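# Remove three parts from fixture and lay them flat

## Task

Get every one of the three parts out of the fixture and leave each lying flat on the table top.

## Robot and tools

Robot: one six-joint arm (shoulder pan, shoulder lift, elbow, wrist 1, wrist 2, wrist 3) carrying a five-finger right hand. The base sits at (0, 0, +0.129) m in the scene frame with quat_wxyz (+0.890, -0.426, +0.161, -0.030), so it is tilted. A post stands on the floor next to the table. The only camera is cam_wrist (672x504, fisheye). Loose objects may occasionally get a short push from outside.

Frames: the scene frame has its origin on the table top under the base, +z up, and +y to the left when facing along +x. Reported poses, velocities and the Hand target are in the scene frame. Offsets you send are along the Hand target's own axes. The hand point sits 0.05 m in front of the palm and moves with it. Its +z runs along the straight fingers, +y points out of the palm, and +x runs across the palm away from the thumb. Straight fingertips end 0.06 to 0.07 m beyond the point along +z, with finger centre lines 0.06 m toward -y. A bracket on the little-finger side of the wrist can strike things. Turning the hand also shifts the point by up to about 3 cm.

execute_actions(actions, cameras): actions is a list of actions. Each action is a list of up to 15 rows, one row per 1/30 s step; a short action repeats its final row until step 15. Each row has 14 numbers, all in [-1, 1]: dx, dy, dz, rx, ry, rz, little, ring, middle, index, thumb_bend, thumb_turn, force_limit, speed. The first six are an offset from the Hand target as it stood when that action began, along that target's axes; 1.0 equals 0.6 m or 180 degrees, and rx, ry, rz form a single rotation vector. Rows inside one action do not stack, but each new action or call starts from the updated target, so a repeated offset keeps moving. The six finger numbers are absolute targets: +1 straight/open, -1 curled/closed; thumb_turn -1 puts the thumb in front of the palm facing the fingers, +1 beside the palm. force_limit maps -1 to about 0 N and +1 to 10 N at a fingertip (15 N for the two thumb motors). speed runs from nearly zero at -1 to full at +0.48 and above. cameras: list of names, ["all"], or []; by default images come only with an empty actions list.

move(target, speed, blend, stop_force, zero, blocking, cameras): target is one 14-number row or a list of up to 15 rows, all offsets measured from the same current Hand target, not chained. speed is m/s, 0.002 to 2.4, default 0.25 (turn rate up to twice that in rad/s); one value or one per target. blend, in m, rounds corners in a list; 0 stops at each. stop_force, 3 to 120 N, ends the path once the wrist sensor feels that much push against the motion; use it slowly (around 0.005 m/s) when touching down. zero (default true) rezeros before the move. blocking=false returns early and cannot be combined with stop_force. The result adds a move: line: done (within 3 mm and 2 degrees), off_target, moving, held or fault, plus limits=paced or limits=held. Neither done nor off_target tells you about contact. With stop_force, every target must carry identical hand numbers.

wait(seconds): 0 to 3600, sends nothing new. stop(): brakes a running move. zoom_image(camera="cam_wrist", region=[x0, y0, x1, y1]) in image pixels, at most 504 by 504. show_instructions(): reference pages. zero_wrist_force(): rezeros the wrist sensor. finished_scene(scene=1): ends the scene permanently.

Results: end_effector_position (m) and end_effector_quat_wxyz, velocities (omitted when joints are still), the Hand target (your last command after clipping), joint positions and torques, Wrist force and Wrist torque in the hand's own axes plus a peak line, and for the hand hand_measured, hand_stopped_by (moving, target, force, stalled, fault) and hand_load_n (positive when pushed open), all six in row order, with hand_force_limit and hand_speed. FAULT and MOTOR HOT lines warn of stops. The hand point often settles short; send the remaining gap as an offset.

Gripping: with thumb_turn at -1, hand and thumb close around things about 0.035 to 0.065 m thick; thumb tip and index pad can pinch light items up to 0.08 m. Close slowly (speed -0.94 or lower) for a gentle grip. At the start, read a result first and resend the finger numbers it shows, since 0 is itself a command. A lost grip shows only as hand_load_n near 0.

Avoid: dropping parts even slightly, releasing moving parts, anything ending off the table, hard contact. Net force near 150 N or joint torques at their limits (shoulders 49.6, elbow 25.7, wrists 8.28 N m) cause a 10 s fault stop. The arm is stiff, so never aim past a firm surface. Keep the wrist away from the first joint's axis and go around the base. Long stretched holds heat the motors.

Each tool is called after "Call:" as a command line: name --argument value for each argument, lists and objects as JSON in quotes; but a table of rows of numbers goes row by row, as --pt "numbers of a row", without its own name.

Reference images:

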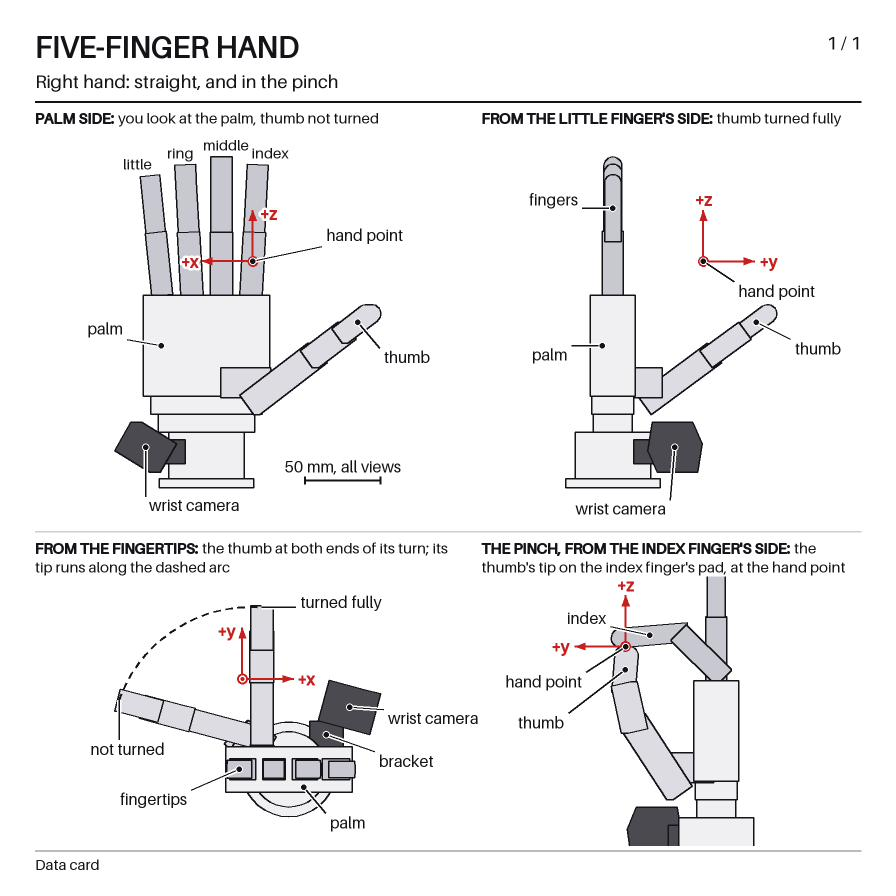

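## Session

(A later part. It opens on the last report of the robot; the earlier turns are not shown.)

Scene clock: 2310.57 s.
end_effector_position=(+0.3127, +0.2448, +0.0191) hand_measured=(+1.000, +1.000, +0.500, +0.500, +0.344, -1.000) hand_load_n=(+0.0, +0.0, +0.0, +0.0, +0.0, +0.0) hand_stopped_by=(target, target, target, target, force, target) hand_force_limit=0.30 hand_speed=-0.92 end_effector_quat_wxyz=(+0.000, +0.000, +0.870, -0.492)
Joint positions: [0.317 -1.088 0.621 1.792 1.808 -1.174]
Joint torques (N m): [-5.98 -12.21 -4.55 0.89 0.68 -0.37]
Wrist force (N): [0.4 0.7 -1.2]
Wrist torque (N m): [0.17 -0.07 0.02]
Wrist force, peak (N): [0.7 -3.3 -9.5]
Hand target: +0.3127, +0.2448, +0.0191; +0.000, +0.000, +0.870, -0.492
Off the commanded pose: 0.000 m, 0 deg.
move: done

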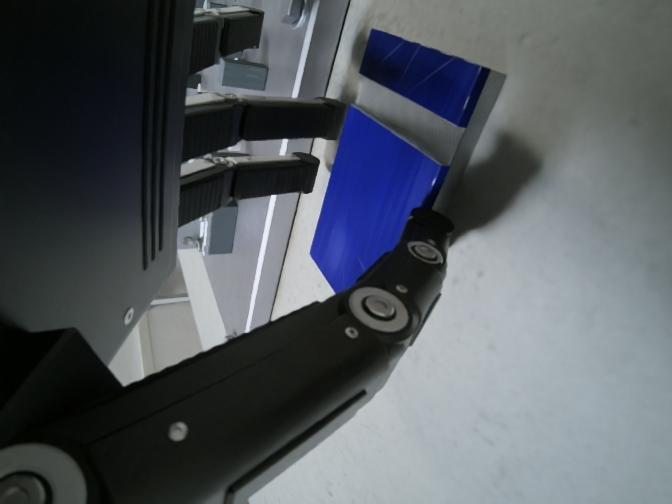

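Call:
move --pt "0 0.0023 -0.0102 0 0 0 1 1 0.5 0.5 0 -1 0.3 -0.92" --pt "0 -0.0912 -0.0663 0 0 0 1 1 0.5 0.5 0 -1 0.3 -0.92" --pt "0.0038 -0.3635 0.3857 0 0 0 1 1 0.65 0.65 0.7 -1 -0.5 0" --speed '[0.03, 0.1, 0.2]' --blend '[0, 0.01, 0]' --cameras '["all"]'

Call:
zoom_image --camera "cam_wrist" --region '[280, 40, 520, 280]'

Scene clock: 2328.17 s.
end_effector_position=(+0.3102, -0.0659, +0.0868) hand_measured=(+1.000, +1.000, +0.650, +0.650, +0.700, -1.000) hand_load_n=(+0.0, -0.5, +0.0, +0.0, +0.0, +0.0) hand_stopped_by=(target, target, target, target, target, target) hand_force_limit=-0.50 hand_speed=0.00 end_effector_quat_wxyz=(+0.000, +0.000, +0.870, -0.492)
Joint positions: [-0.917 -1.28 1.823 0.72 1.425 -2.356]
Joint torques (N m): [-11.79 -0.05 -7.14 -0.84 0.35 -0.37]
Wrist force (N): [0.2 1.1 -1.4]
Wrist torque (N m): [0.26 -0.05 0.04]
Wrist force, peak (N): [0.6 1.0 -2.1]
Hand target: +0.3102, -0.0659, +0.0868; +0.000, +0.000, +0.870, -0.492
Off the commanded pose: 0.000 m, 0 deg.
move: done

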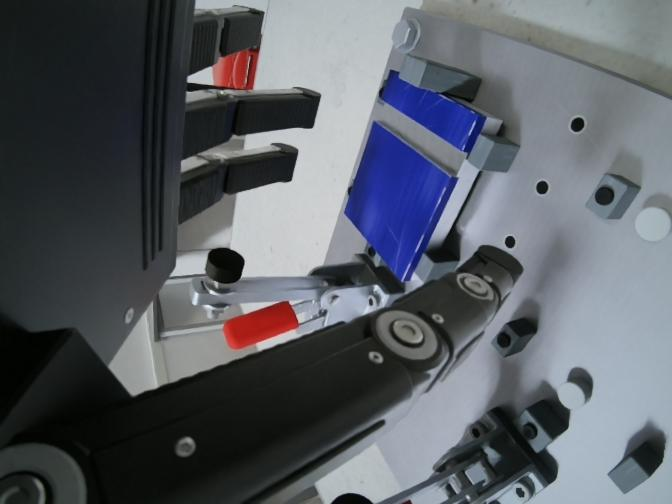

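Scaled by 2.100 from the camera's image (finer frame: 960x720).

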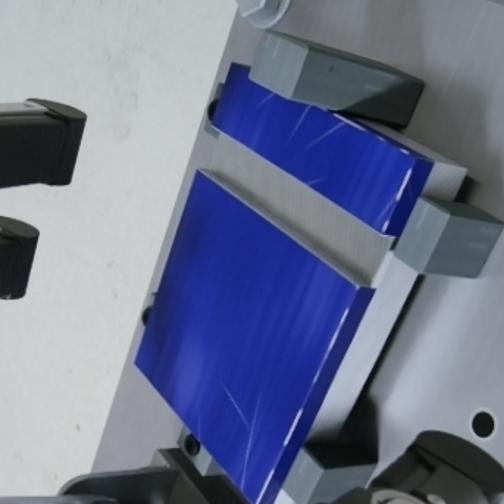

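Call:
move --target '[0, 0.0027, 0.06, 0, 0, 0, 1, 1, 0.65, 0.65, 0.7, -1, -0.5, 0]' --speed 0.1 --cameras '["all"]'

Call:
zoom_image --camera "cam_wrist" --region '[300, 40, 560, 300]'

Scene clock: 2344.40 s.
end_effector_position=(+0.3101, -0.0959, +0.0669) hand_measured=(+1.000, +1.000, +0.650, +0.650, +0.700, -1.000) hand_load_n=(+0.0, +0.0, +0.0, +0.0, +0.5, +0.0) hand_stopped_by=(target, target, target, target, target, target) hand_force_limit=-0.50 hand_speed=0.00 end_effector_quat_wxyz=(+0.000, +0.000, +0.870, -0.492)
Joint positions: [-0.882 -1.149 1.822 0.586 1.436 -2.322]
Joint torques (N m): [-8.18 -1.52 -7.06 -0.9 1.44 0.69]
Wrist force (N): [0.1 0.9 -1.4]
Wrist torque (N m): [0.24 -0.03 -0.04]
Wrist force, peak (N): [0.1 1.1 -1.9]
Hand target: +0.3102, -0.0959, +0.0668; +0.000, +0.000, +0.870, -0.492
Off the commanded pose: 0.000 m, 0 deg.
move: done

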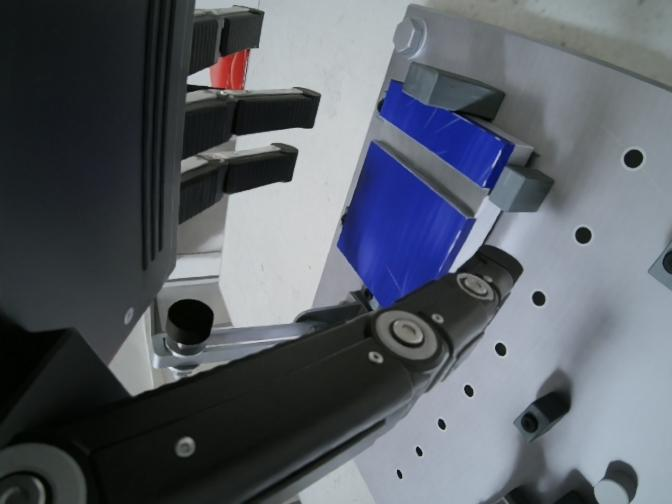

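Scaled by 1.938 from the camera's image (finer frame: 960x720).

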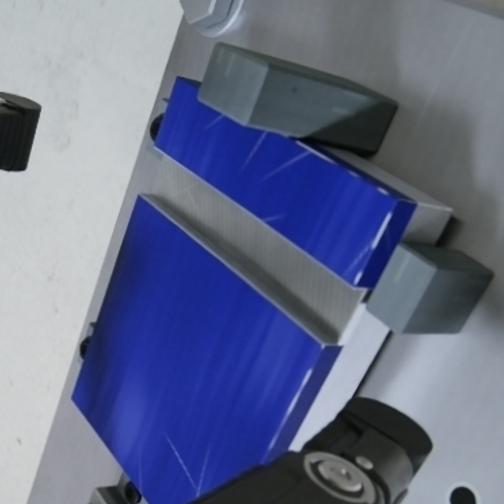

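Call:
move --pt "-0.0125 -0.007 0.0117 0 0 0 1 1 0.65 0.65 0.64 -1 -0.5 0" --pt "-0.0125 0.0283 0.0329 0 0 0 1 1 0.65 0.65 0.64 -1 -0.5 0" --speed '[0.06, 0.02]' --stop_force 4 --cameras '["all"]'

Call:
zoom_image --camera "cam_wrist" --region '[240, 40, 560, 340]'

Scene clock: 2392.23 s.
end_effector_position=(+0.3177, -0.1041, +0.0421) hand_measured=(+1.000, +1.000, +0.650, +0.650, +0.640, -1.000) hand_load_n=(+0.0, +0.0, +0.0, +0.0, +0.0, -0.5) hand_stopped_by=(target, target, target, target, target, target) hand_force_limit=-0.50 hand_speed=0.00 end_effector_quat_wxyz=(+0.000, +0.000, +0.870, -0.492)
Joint positions: [-0.778 -1.057 1.774 0.53 1.468 -2.223]
Joint torques (N m): [-8.62 -2.58 -5.71 -0.86 1.46 0.78]
Wrist force (N): [0.1 0.6 -1.9]
Wrist torque (N m): [0.21 -0.01 -0.03]
Wrist force, peak (N): [0.2 0.6 -2.0]
Hand target: +0.3177, -0.1041, +0.0421; +0.000, +0.000, +0.870, -0.492
Off the commanded pose: 0.000 m, 0 deg.
move: done

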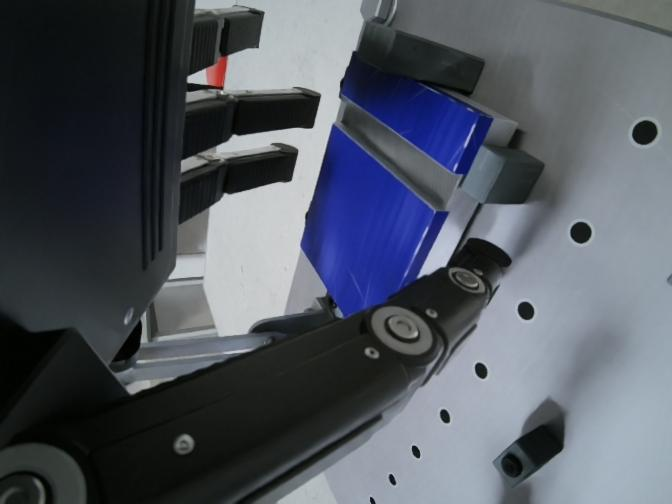

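Scaled by 1.575 from the camera's image (finer frame: 960x720).

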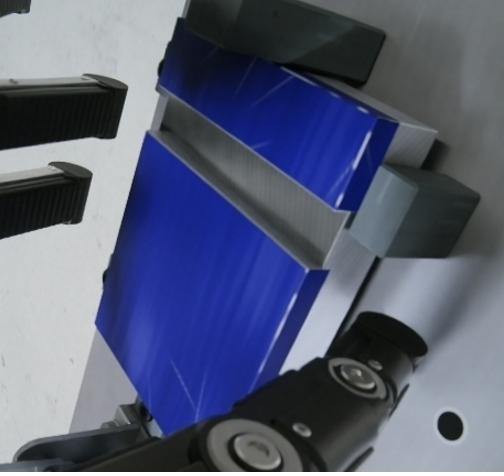

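Call:
move --target '[0, 0.003, 0.0018, 0, 0, 0, 1, 1, 0.65, 0.65, 0.64, -1, -0.5, 0]' --speed 0.01 --stop_force 3 --cameras '[]'

Call:
move --target '[0, 0, 0, 0, 0, 0, 1, 1, 0.05, 0.05, 0.64, -1, -0.6, -0.9]' --speed 0.02 --cameras '["all"]'

Call:
zoom_image --camera "cam_wrist" --region '[240, 40, 560, 340]'

Scene clock: 2400.97 s.
end_effector_position=(+0.3177, -0.1041, +0.0400) hand_measured=(+1.000, +1.000, +0.650, +0.650, +0.640, -1.000) hand_load_n=(+0.0, +0.0, +0.0, +0.0, +0.0, +0.0) hand_stopped_by=(target, target, target, target, target, target) hand_force_limit=-0.50 hand_speed=0.00 end_effector_quat_wxyz=(+0.000, +0.000, +0.870, -0.492)
Joint positions: [-0.77 -1.053 1.774 0.525 1.471 -2.215]
Joint torques (N m): [-8.8 -2.67 -3.68 -0.8 1.5 0.74]
Wrist force (N): [0.0 0.7 -1.9]
Wrist torque (N m): [0.22 0.02 -0.04]
Wrist force, peak (N): [0.1 0.7 -2.0]
Hand target: +0.3177, -0.1041, +0.0400; +0.000, +0.000, +0.870, -0.492
Off the commanded pose: 0.000 m, 0 deg.
move: done

Scene clock: 2402.17 s.
end_effector_position=(+0.3177, -0.1041, +0.0400) hand_measured=(+1.000, +1.000, +0.392, +0.400, +0.640, -1.000) hand_load_n=(-0.5, -0.5, +3.5, +3.0, +0.0, +0.0) hand_stopped_by=(target, target, force, force, target, target) hand_force_limit=-0.60 hand_speed=-0.90 end_effector_quat_wxyz=(+0.000, +0.000, +0.870, -0.492)
Joint positions: [-0.77 -1.053 1.774 0.525 1.471 -2.215]
Joint torques (N m): [-8.78 -4.35 -3.65 1.22 -1.35 0.61]
Wrist force (N): [1.7 -3.8 3.9]
Wrist torque (N m): [0.24 -0.01 -0.04]
Wrist force, peak (N): [1.7 -4.0 4.1]
Hand target: +0.3177, -0.1041, +0.0400; +0.000, +0.000, +0.870, -0.492
Off the commanded pose: 0.000 m, 0 deg.
move: done

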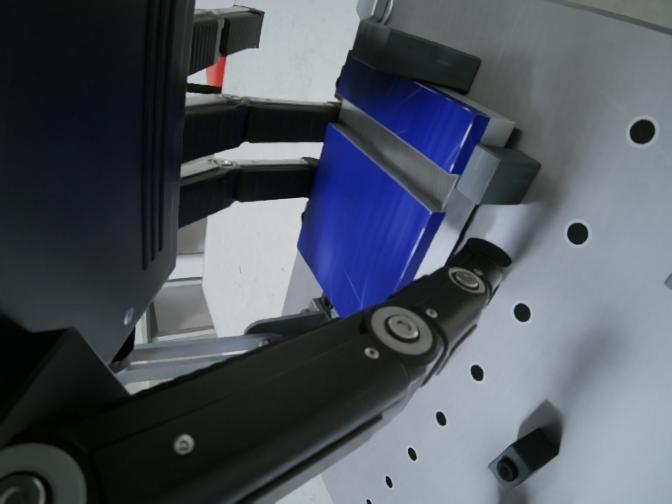

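Scaled by 1.575 from the camera's image (finer frame: 960x720).

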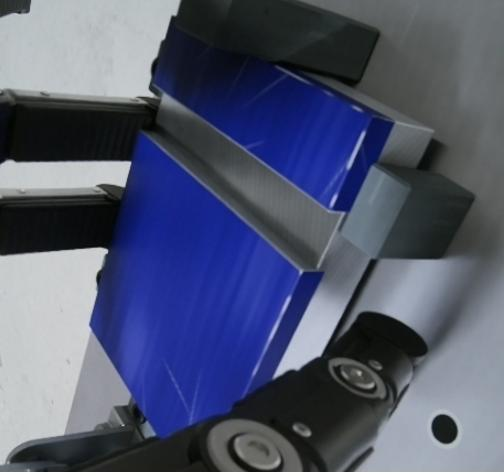

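Call:
move --target '[0, 0, 0, 0, 0, 0, 1, 1, 0.05, 0.05, 0.1, -1, -0.6, -0.9]' --speed 0.02 --cameras '[]'

Call:
move --target '[0, 0, 0, 0, 0, 0, 1, 1, 0, 0, 0, -1, 0.4, -0.9]' --speed 0.02 --cameras '["all"]'

Call:
zoom_image --camera "cam_wrist" --region '[240, 40, 560, 340]'

Scene clock: 2417.87 s.
end_effector_position=(+0.3177, -0.1041, +0.0400) hand_measured=(+1.000, +1.000, +0.392, +0.400, +0.490, -1.000) hand_load_n=(-0.5, +0.0, +4.0, +3.5, +3.0, +0.0) hand_stopped_by=(target, target, force, force, force, target) hand_force_limit=-0.60 hand_speed=-0.90 end_effector_quat_wxyz=(+0.000, +0.000, +0.870, -0.492)
Joint positions: [-0.77 -1.053 1.774 0.525 1.471 -2.215]
Joint torques (N m): [-9.43 -6.52 -4.08 0.99 -0.87 -0.28]
Wrist force (N): [2.1 -2.6 2.4]
Wrist torque (N m): [0.36 0.03 -0.01]
Wrist force, peak (N): [2.2 -4.6 3.6]
Hand target: +0.3177, -0.1041, +0.0400; +0.000, +0.000, +0.870, -0.492
Off the commanded pose: 0.000 m, 0 deg.
move: done

Scene clock: 2418.37 s.
end_effector_position=(+0.3177, -0.1041, +0.0400) hand_measured=(+1.000, +1.000, +0.376, +0.384, +0.460, -1.000) hand_load_n=(+0.0, +0.0, +9.0, +9.0, +10.0, +0.5) hand_stopped_by=(target, target, force, force, force, target) hand_force_limit=0.40 hand_speed=-0.90 end_effector_quat_wxyz=(+0.000, +0.000, +0.870, -0.492)
Joint positions: [-0.77 -1.053 1.774 0.525 1.471 -2.215]
Joint torques (N m): [-9.19 -7.03 -3.81 1.24 -0.76 -0.21]
Wrist force (N): [2.4 -2.8 7.1]
Wrist torque (N m): [0.42 -0.04 0.02]
Wrist force, peak (N): [2.3 -5.8 10.4]
Hand target: +0.3177, -0.1041, +0.0400; +0.000, +0.000, +0.870, -0.492
Off the commanded pose: 0.000 m, 0 deg.
move: done

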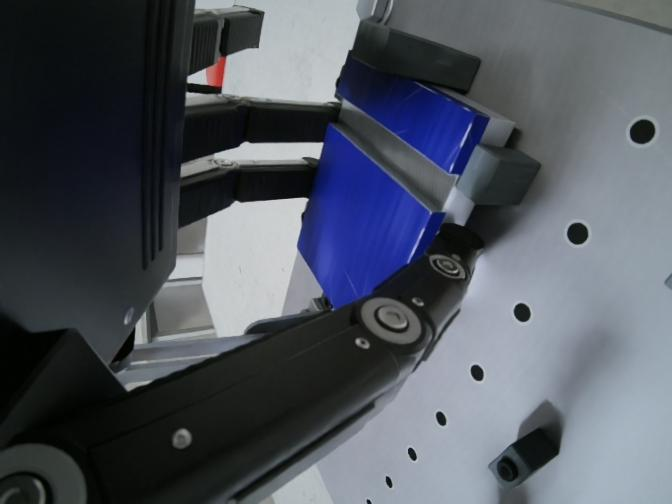

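Scaled by 1.575 from the camera's image (finer frame: 960x720).

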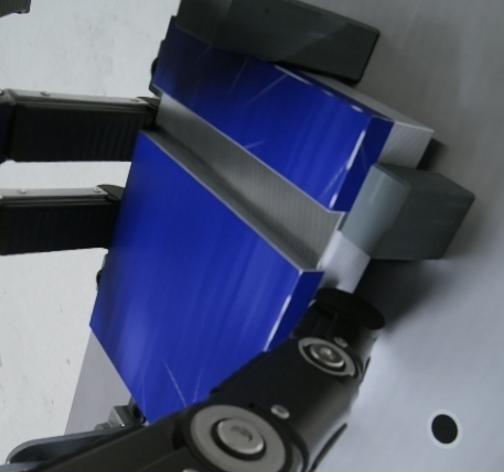

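Call:
move --pt "0 -0.0214 -0.0128 0 0 0 1 1 0 0 0 -1 0.4 -0.9" --pt "0 -0.0714 -0.0428 0 0 0 1 1 0 0 0 -1 0.4 -0.9" --speed '[0.02, 0.05]' --stop_force 20 --cameras '["all"]'

Scene clock: 2437.33 s.
end_effector_position=(+0.3176, -0.1041, +0.0900) hand_measured=(+1.000, +1.000, +0.376, +0.384, +0.460, -1.000) hand_load_n=(+0.0, +0.0, +6.0, +5.5, +12.0, +0.0) hand_stopped_by=(target, target, force, force, force, target) hand_force_limit=0.40 hand_speed=-0.90 end_effector_quat_wxyz=(+0.000, +0.000, +0.870, -0.492)
Joint positions: [-0.947 -1.131 1.74 0.658 1.416 -2.384]
Joint torques (N m): [-13.61 -6.6 -7.94 0.51 0.07 -0.39]
Wrist force (N): [0.3 2.4 -0.4]
Wrist torque (N m): [0.20 -0.07 0.05]
Wrist force, peak (N): [0.2 -0.3 11.1]
Hand target: +0.3176, -0.1041, +0.0900; +0.000, +0.000, +0.870, -0.492
Off the commanded pose: 0.000 m, 0 deg.
move: done

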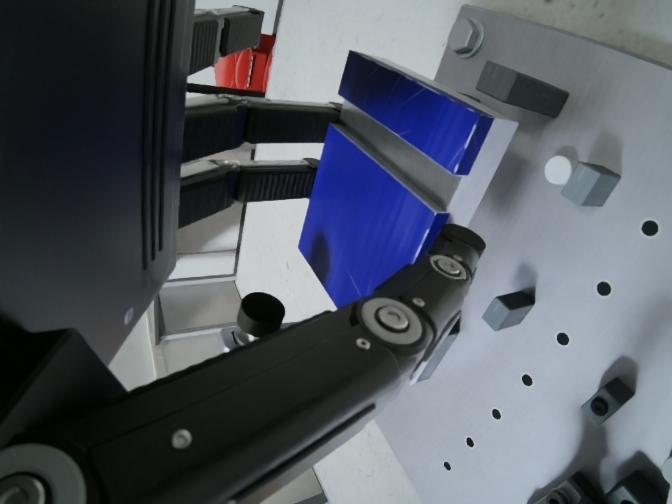

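Call:
move --pt "0.0293 0.0895 -0.1486 0 0 0 1 1 0 0 0 -1 0.4 -0.9" --pt "0.0293 0.2614 -0.4341 0 0 0 1 1 0 0 0 -1 0.4 -0.9" --pt "0.1127 0.343 -0.5212 0 0 0 1 1 0 0 0 -1 0.4 -0.9" --pt "0.2848 0.3401 -0.4841 0 0 0 1 1 0 0 0 -1 0.4 -0.9" --pt "0.2848 0.3583 -0.4499 0 0 0 1 1 0 0 0 -1 0.4 -0.9" --speed 0.1 --blend 0.015 --cameras '["all"]'

Scene clock: 2512.07 s.
end_effector_position=(+0.1470, +0.2381, +0.0447) hand_measured=(+1.000, +1.000, +0.376, +0.384, +0.460, -1.000) hand_load_n=(+0.0, +0.0, +6.0, +5.5, +11.5, +0.0) hand_stopped_by=(target, target, force, force, force, target) hand_force_limit=0.40 hand_speed=-0.90 end_effector_quat_wxyz=(+0.000, +0.000, +0.870, -0.492)
Joint positions: [0.738 -1.569 1.493 1.521 1.887 -0.744]
Joint torques (N m): [4.43 -11.49 -1.36 1.04 1.55 0.8]
Wrist force (N): [0.3 2.3 -0.8]
Wrist torque (N m): [0.20 -0.07 -0.03]
Wrist force, peak (N): [-0.1 2.9 -0.5]
Hand target: +0.1470, +0.2381, +0.0447; +0.000, +0.000, +0.870, -0.492
Off the commanded pose: 0.000 m, 0 deg.
move: done; blend cut to 0.0116 m at target 4

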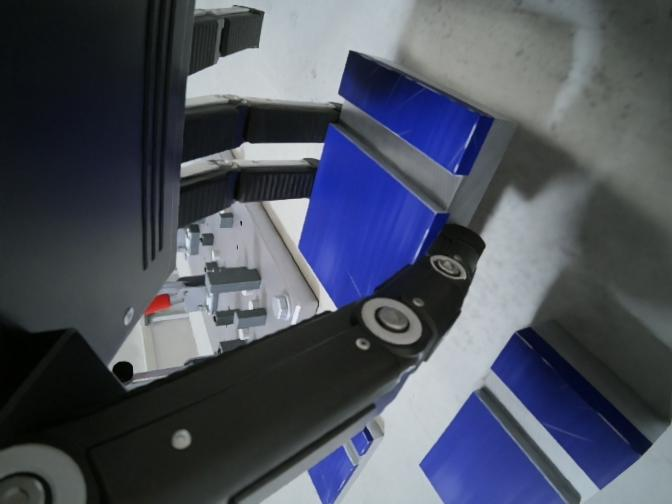

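Call:
move --target '[0, 0.0257, 0.0154, 0, 0, 0, 1, 1, 0, 0, 0, -1, 0.4, -0.9]' --speed 0.05 --cameras '[]'

Call:
move --target '[0, 0.0285, 0.0171, 0, 0, 0, 1, 1, 0, 0, 0, -1, 0.4, -0.9]' --speed 0.008 --stop_force 3 --cameras '["all"]'

Call:
zoom_image --camera "cam_wrist" --region '[290, 10, 590, 350]'

Scene clock: 2529.33 s.
end_effector_position=(+0.1470, +0.2381, +0.0267) hand_measured=(+1.000, +1.000, +0.376, +0.384, +0.460, -1.000) hand_load_n=(+0.0, +0.0, +6.5, +5.5, +11.5, +0.0) hand_stopped_by=(target, target, force, force, force, target) hand_force_limit=0.40 hand_speed=-0.90 end_effector_quat_wxyz=(+0.000, +0.000, +0.870, -0.492)
Joint positions: [0.787 -1.491 1.467 1.485 1.893 -0.693]
Joint torques (N m): [4.3 -11.68 -4.19 1.13 1.52 0.88]
Wrist force (N): [0.5 2.5 -0.7]
Wrist torque (N m): [0.22 -0.09 -0.01]
Wrist force, peak (N): [0.4 2.6 -0.8]
Hand target: +0.1470, +0.2381, +0.0267; +0.000, +0.000, +0.870, -0.492
Off the commanded pose: 0.000 m, 0 deg.
move: done

Scene clock: 2531.17 s.
end_effector_position=(+0.1470, +0.2381, +0.0197) hand_measured=(+1.000, +1.000, +0.376, +0.384, +0.460, -1.000) hand_load_n=(+0.0, +0.0, +7.0, +6.0, +11.0, +0.0) hand_stopped_by=(target, target, force, force, force, target) hand_force_limit=0.40 hand_speed=-0.90 end_effector_quat_wxyz=(+0.000, +0.000, +0.870, -0.492)
Joint positions: [0.803 -1.461 1.455 1.472 1.894 -0.676]
Joint torques (N m): [-0.06 -16.5 -1.2 2.39 -0.13 -0.58]
Wrist force (N): [0.5 -0.1 -1.8]
Wrist torque (N m): [0.12 -0.10 0.04]
Wrist force, peak (N): [0.3 -3.3 -4.6]
Hand target: +0.1470, +0.2381, +0.0197; +0.000, +0.000, +0.870, -0.492 (not the last commanded pose)
Off the commanded pose: 0.013 m, 0 deg.
move: contact

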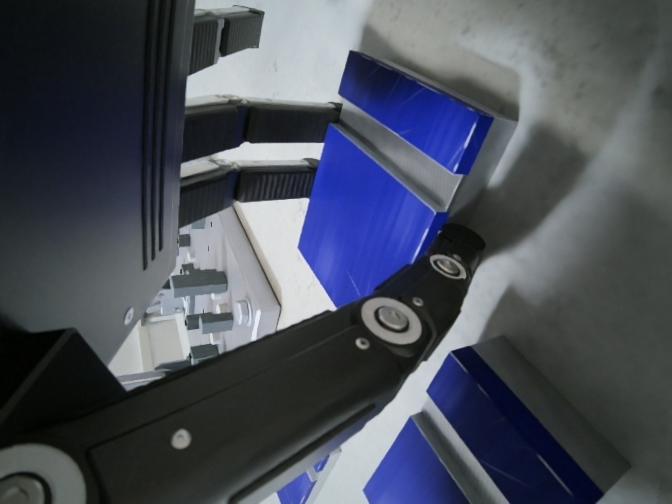

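Scaled by 1.482 from the camera's image (finer frame: 960x720).

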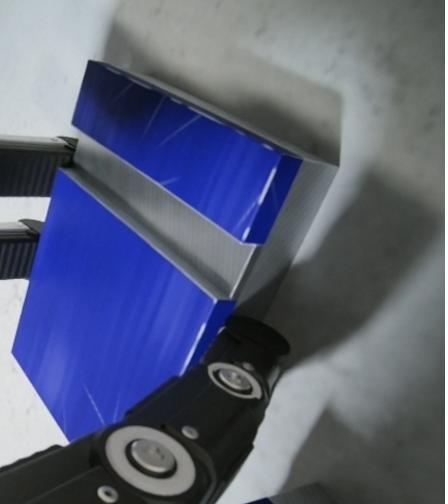

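Call:
move --target '[0, 0, 0, 0, 0, 0, 1, 1, 0.6, 0.6, 0, -1, 0.4, -0.92]' --speed 0.02 --cameras '["all"]'

Call:
zoom_image --camera "cam_wrist" --region '[290, 10, 590, 350]'

Scene clock: 2539.60 s.
end_effector_position=(+0.1470, +0.2381, +0.0197) hand_measured=(+1.000, +1.000, +0.600, +0.600, +0.456, -1.000) hand_load_n=(+0.0, +0.0, +0.0, +0.0, +0.0, +0.0) hand_stopped_by=(target, target, target, target, force, target) hand_force_limit=0.40 hand_speed=-0.92 end_effector_quat_wxyz=(+0.000, +0.000, +0.870, -0.492)
Joint positions: [0.803 -1.461 1.455 1.472 1.894 -0.676]
Joint torques (N m): [0.4 -15.64 -1.31 2.42 0.45 0.11]
Wrist force (N): [0.5 0.4 -1.7]
Wrist torque (N m): [0.18 -0.09 0.03]
Wrist force, peak (N): [0.6 2.4 -0.5]
Hand target: +0.1470, +0.2381, +0.0197; +0.000, +0.000, +0.870, -0.492
Off the commanded pose: 0.000 m, 0 deg.
move: done

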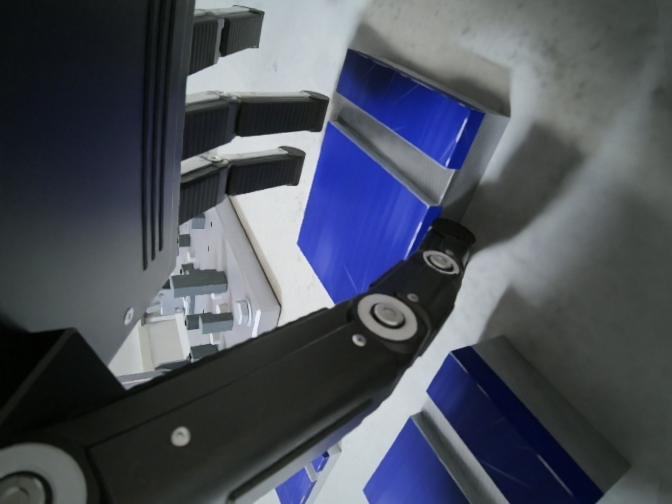

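Scaled by 1.482 from the camera's image (finer frame: 960x720).

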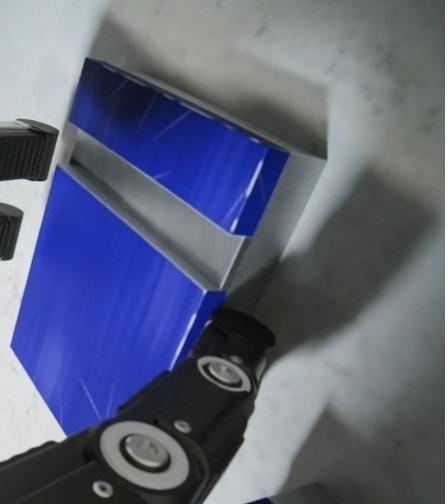

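Call:
move --pt "0 -0.0008 -0.0082 0 0 0 1 1 0.6 0.6 0 -1 0.4 -0.92" --pt "0 -0.1107 -0.0742 0 0 0 1 1 0.6 0.6 0 -1 0.4 -0.92" --speed '[0.03, 0.1]' --cameras '["all"]'

Call:
zoom_image --camera "cam_wrist" --region '[250, 50, 672, 472]'

Scene clock: 2547.70 s.
end_effector_position=(+0.1470, +0.2421, +0.0996) hand_measured=(+1.000, +1.000, +0.600, +0.600, +0.456, -1.000) hand_load_n=(+0.0, +0.0, +0.0, +0.0, +0.0, +0.0) hand_stopped_by=(target, target, target, target, force, target) hand_force_limit=0.40 hand_speed=-0.92 end_effector_quat_wxyz=(+0.000, +0.000, +0.870, -0.493)
Joint positions: [0.486 -1.818 1.508 1.679 1.846 -1.003]
Joint torques (N m): [-0.1 -12.77 -2.48 2.22 0.04 -0.49]
Wrist force (N): [0.0 0.9 -1.2]
Wrist torque (N m): [0.21 -0.03 0.02]
Wrist force, peak (N): [0.4 0.6 -1.9]
Hand target: +0.1470, +0.2421, +0.0996; +0.000, +0.000, +0.870, -0.492
Off the commanded pose: 0.000 m, 0 deg.
move: done

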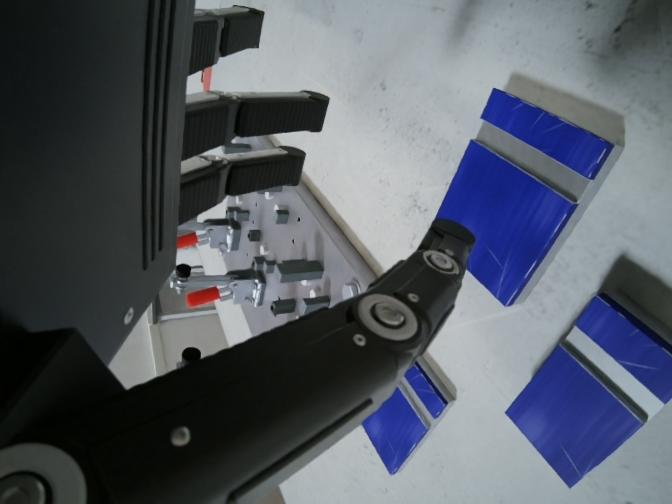

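Scaled by 1.194 from the camera's image (finer frame: 960x720).

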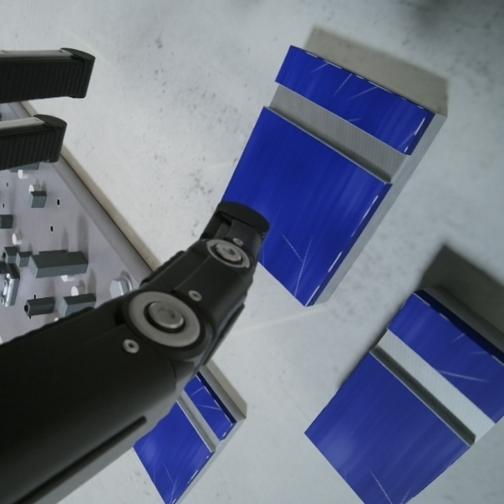

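Call:
finished_scene

The scene is finished: the task was done.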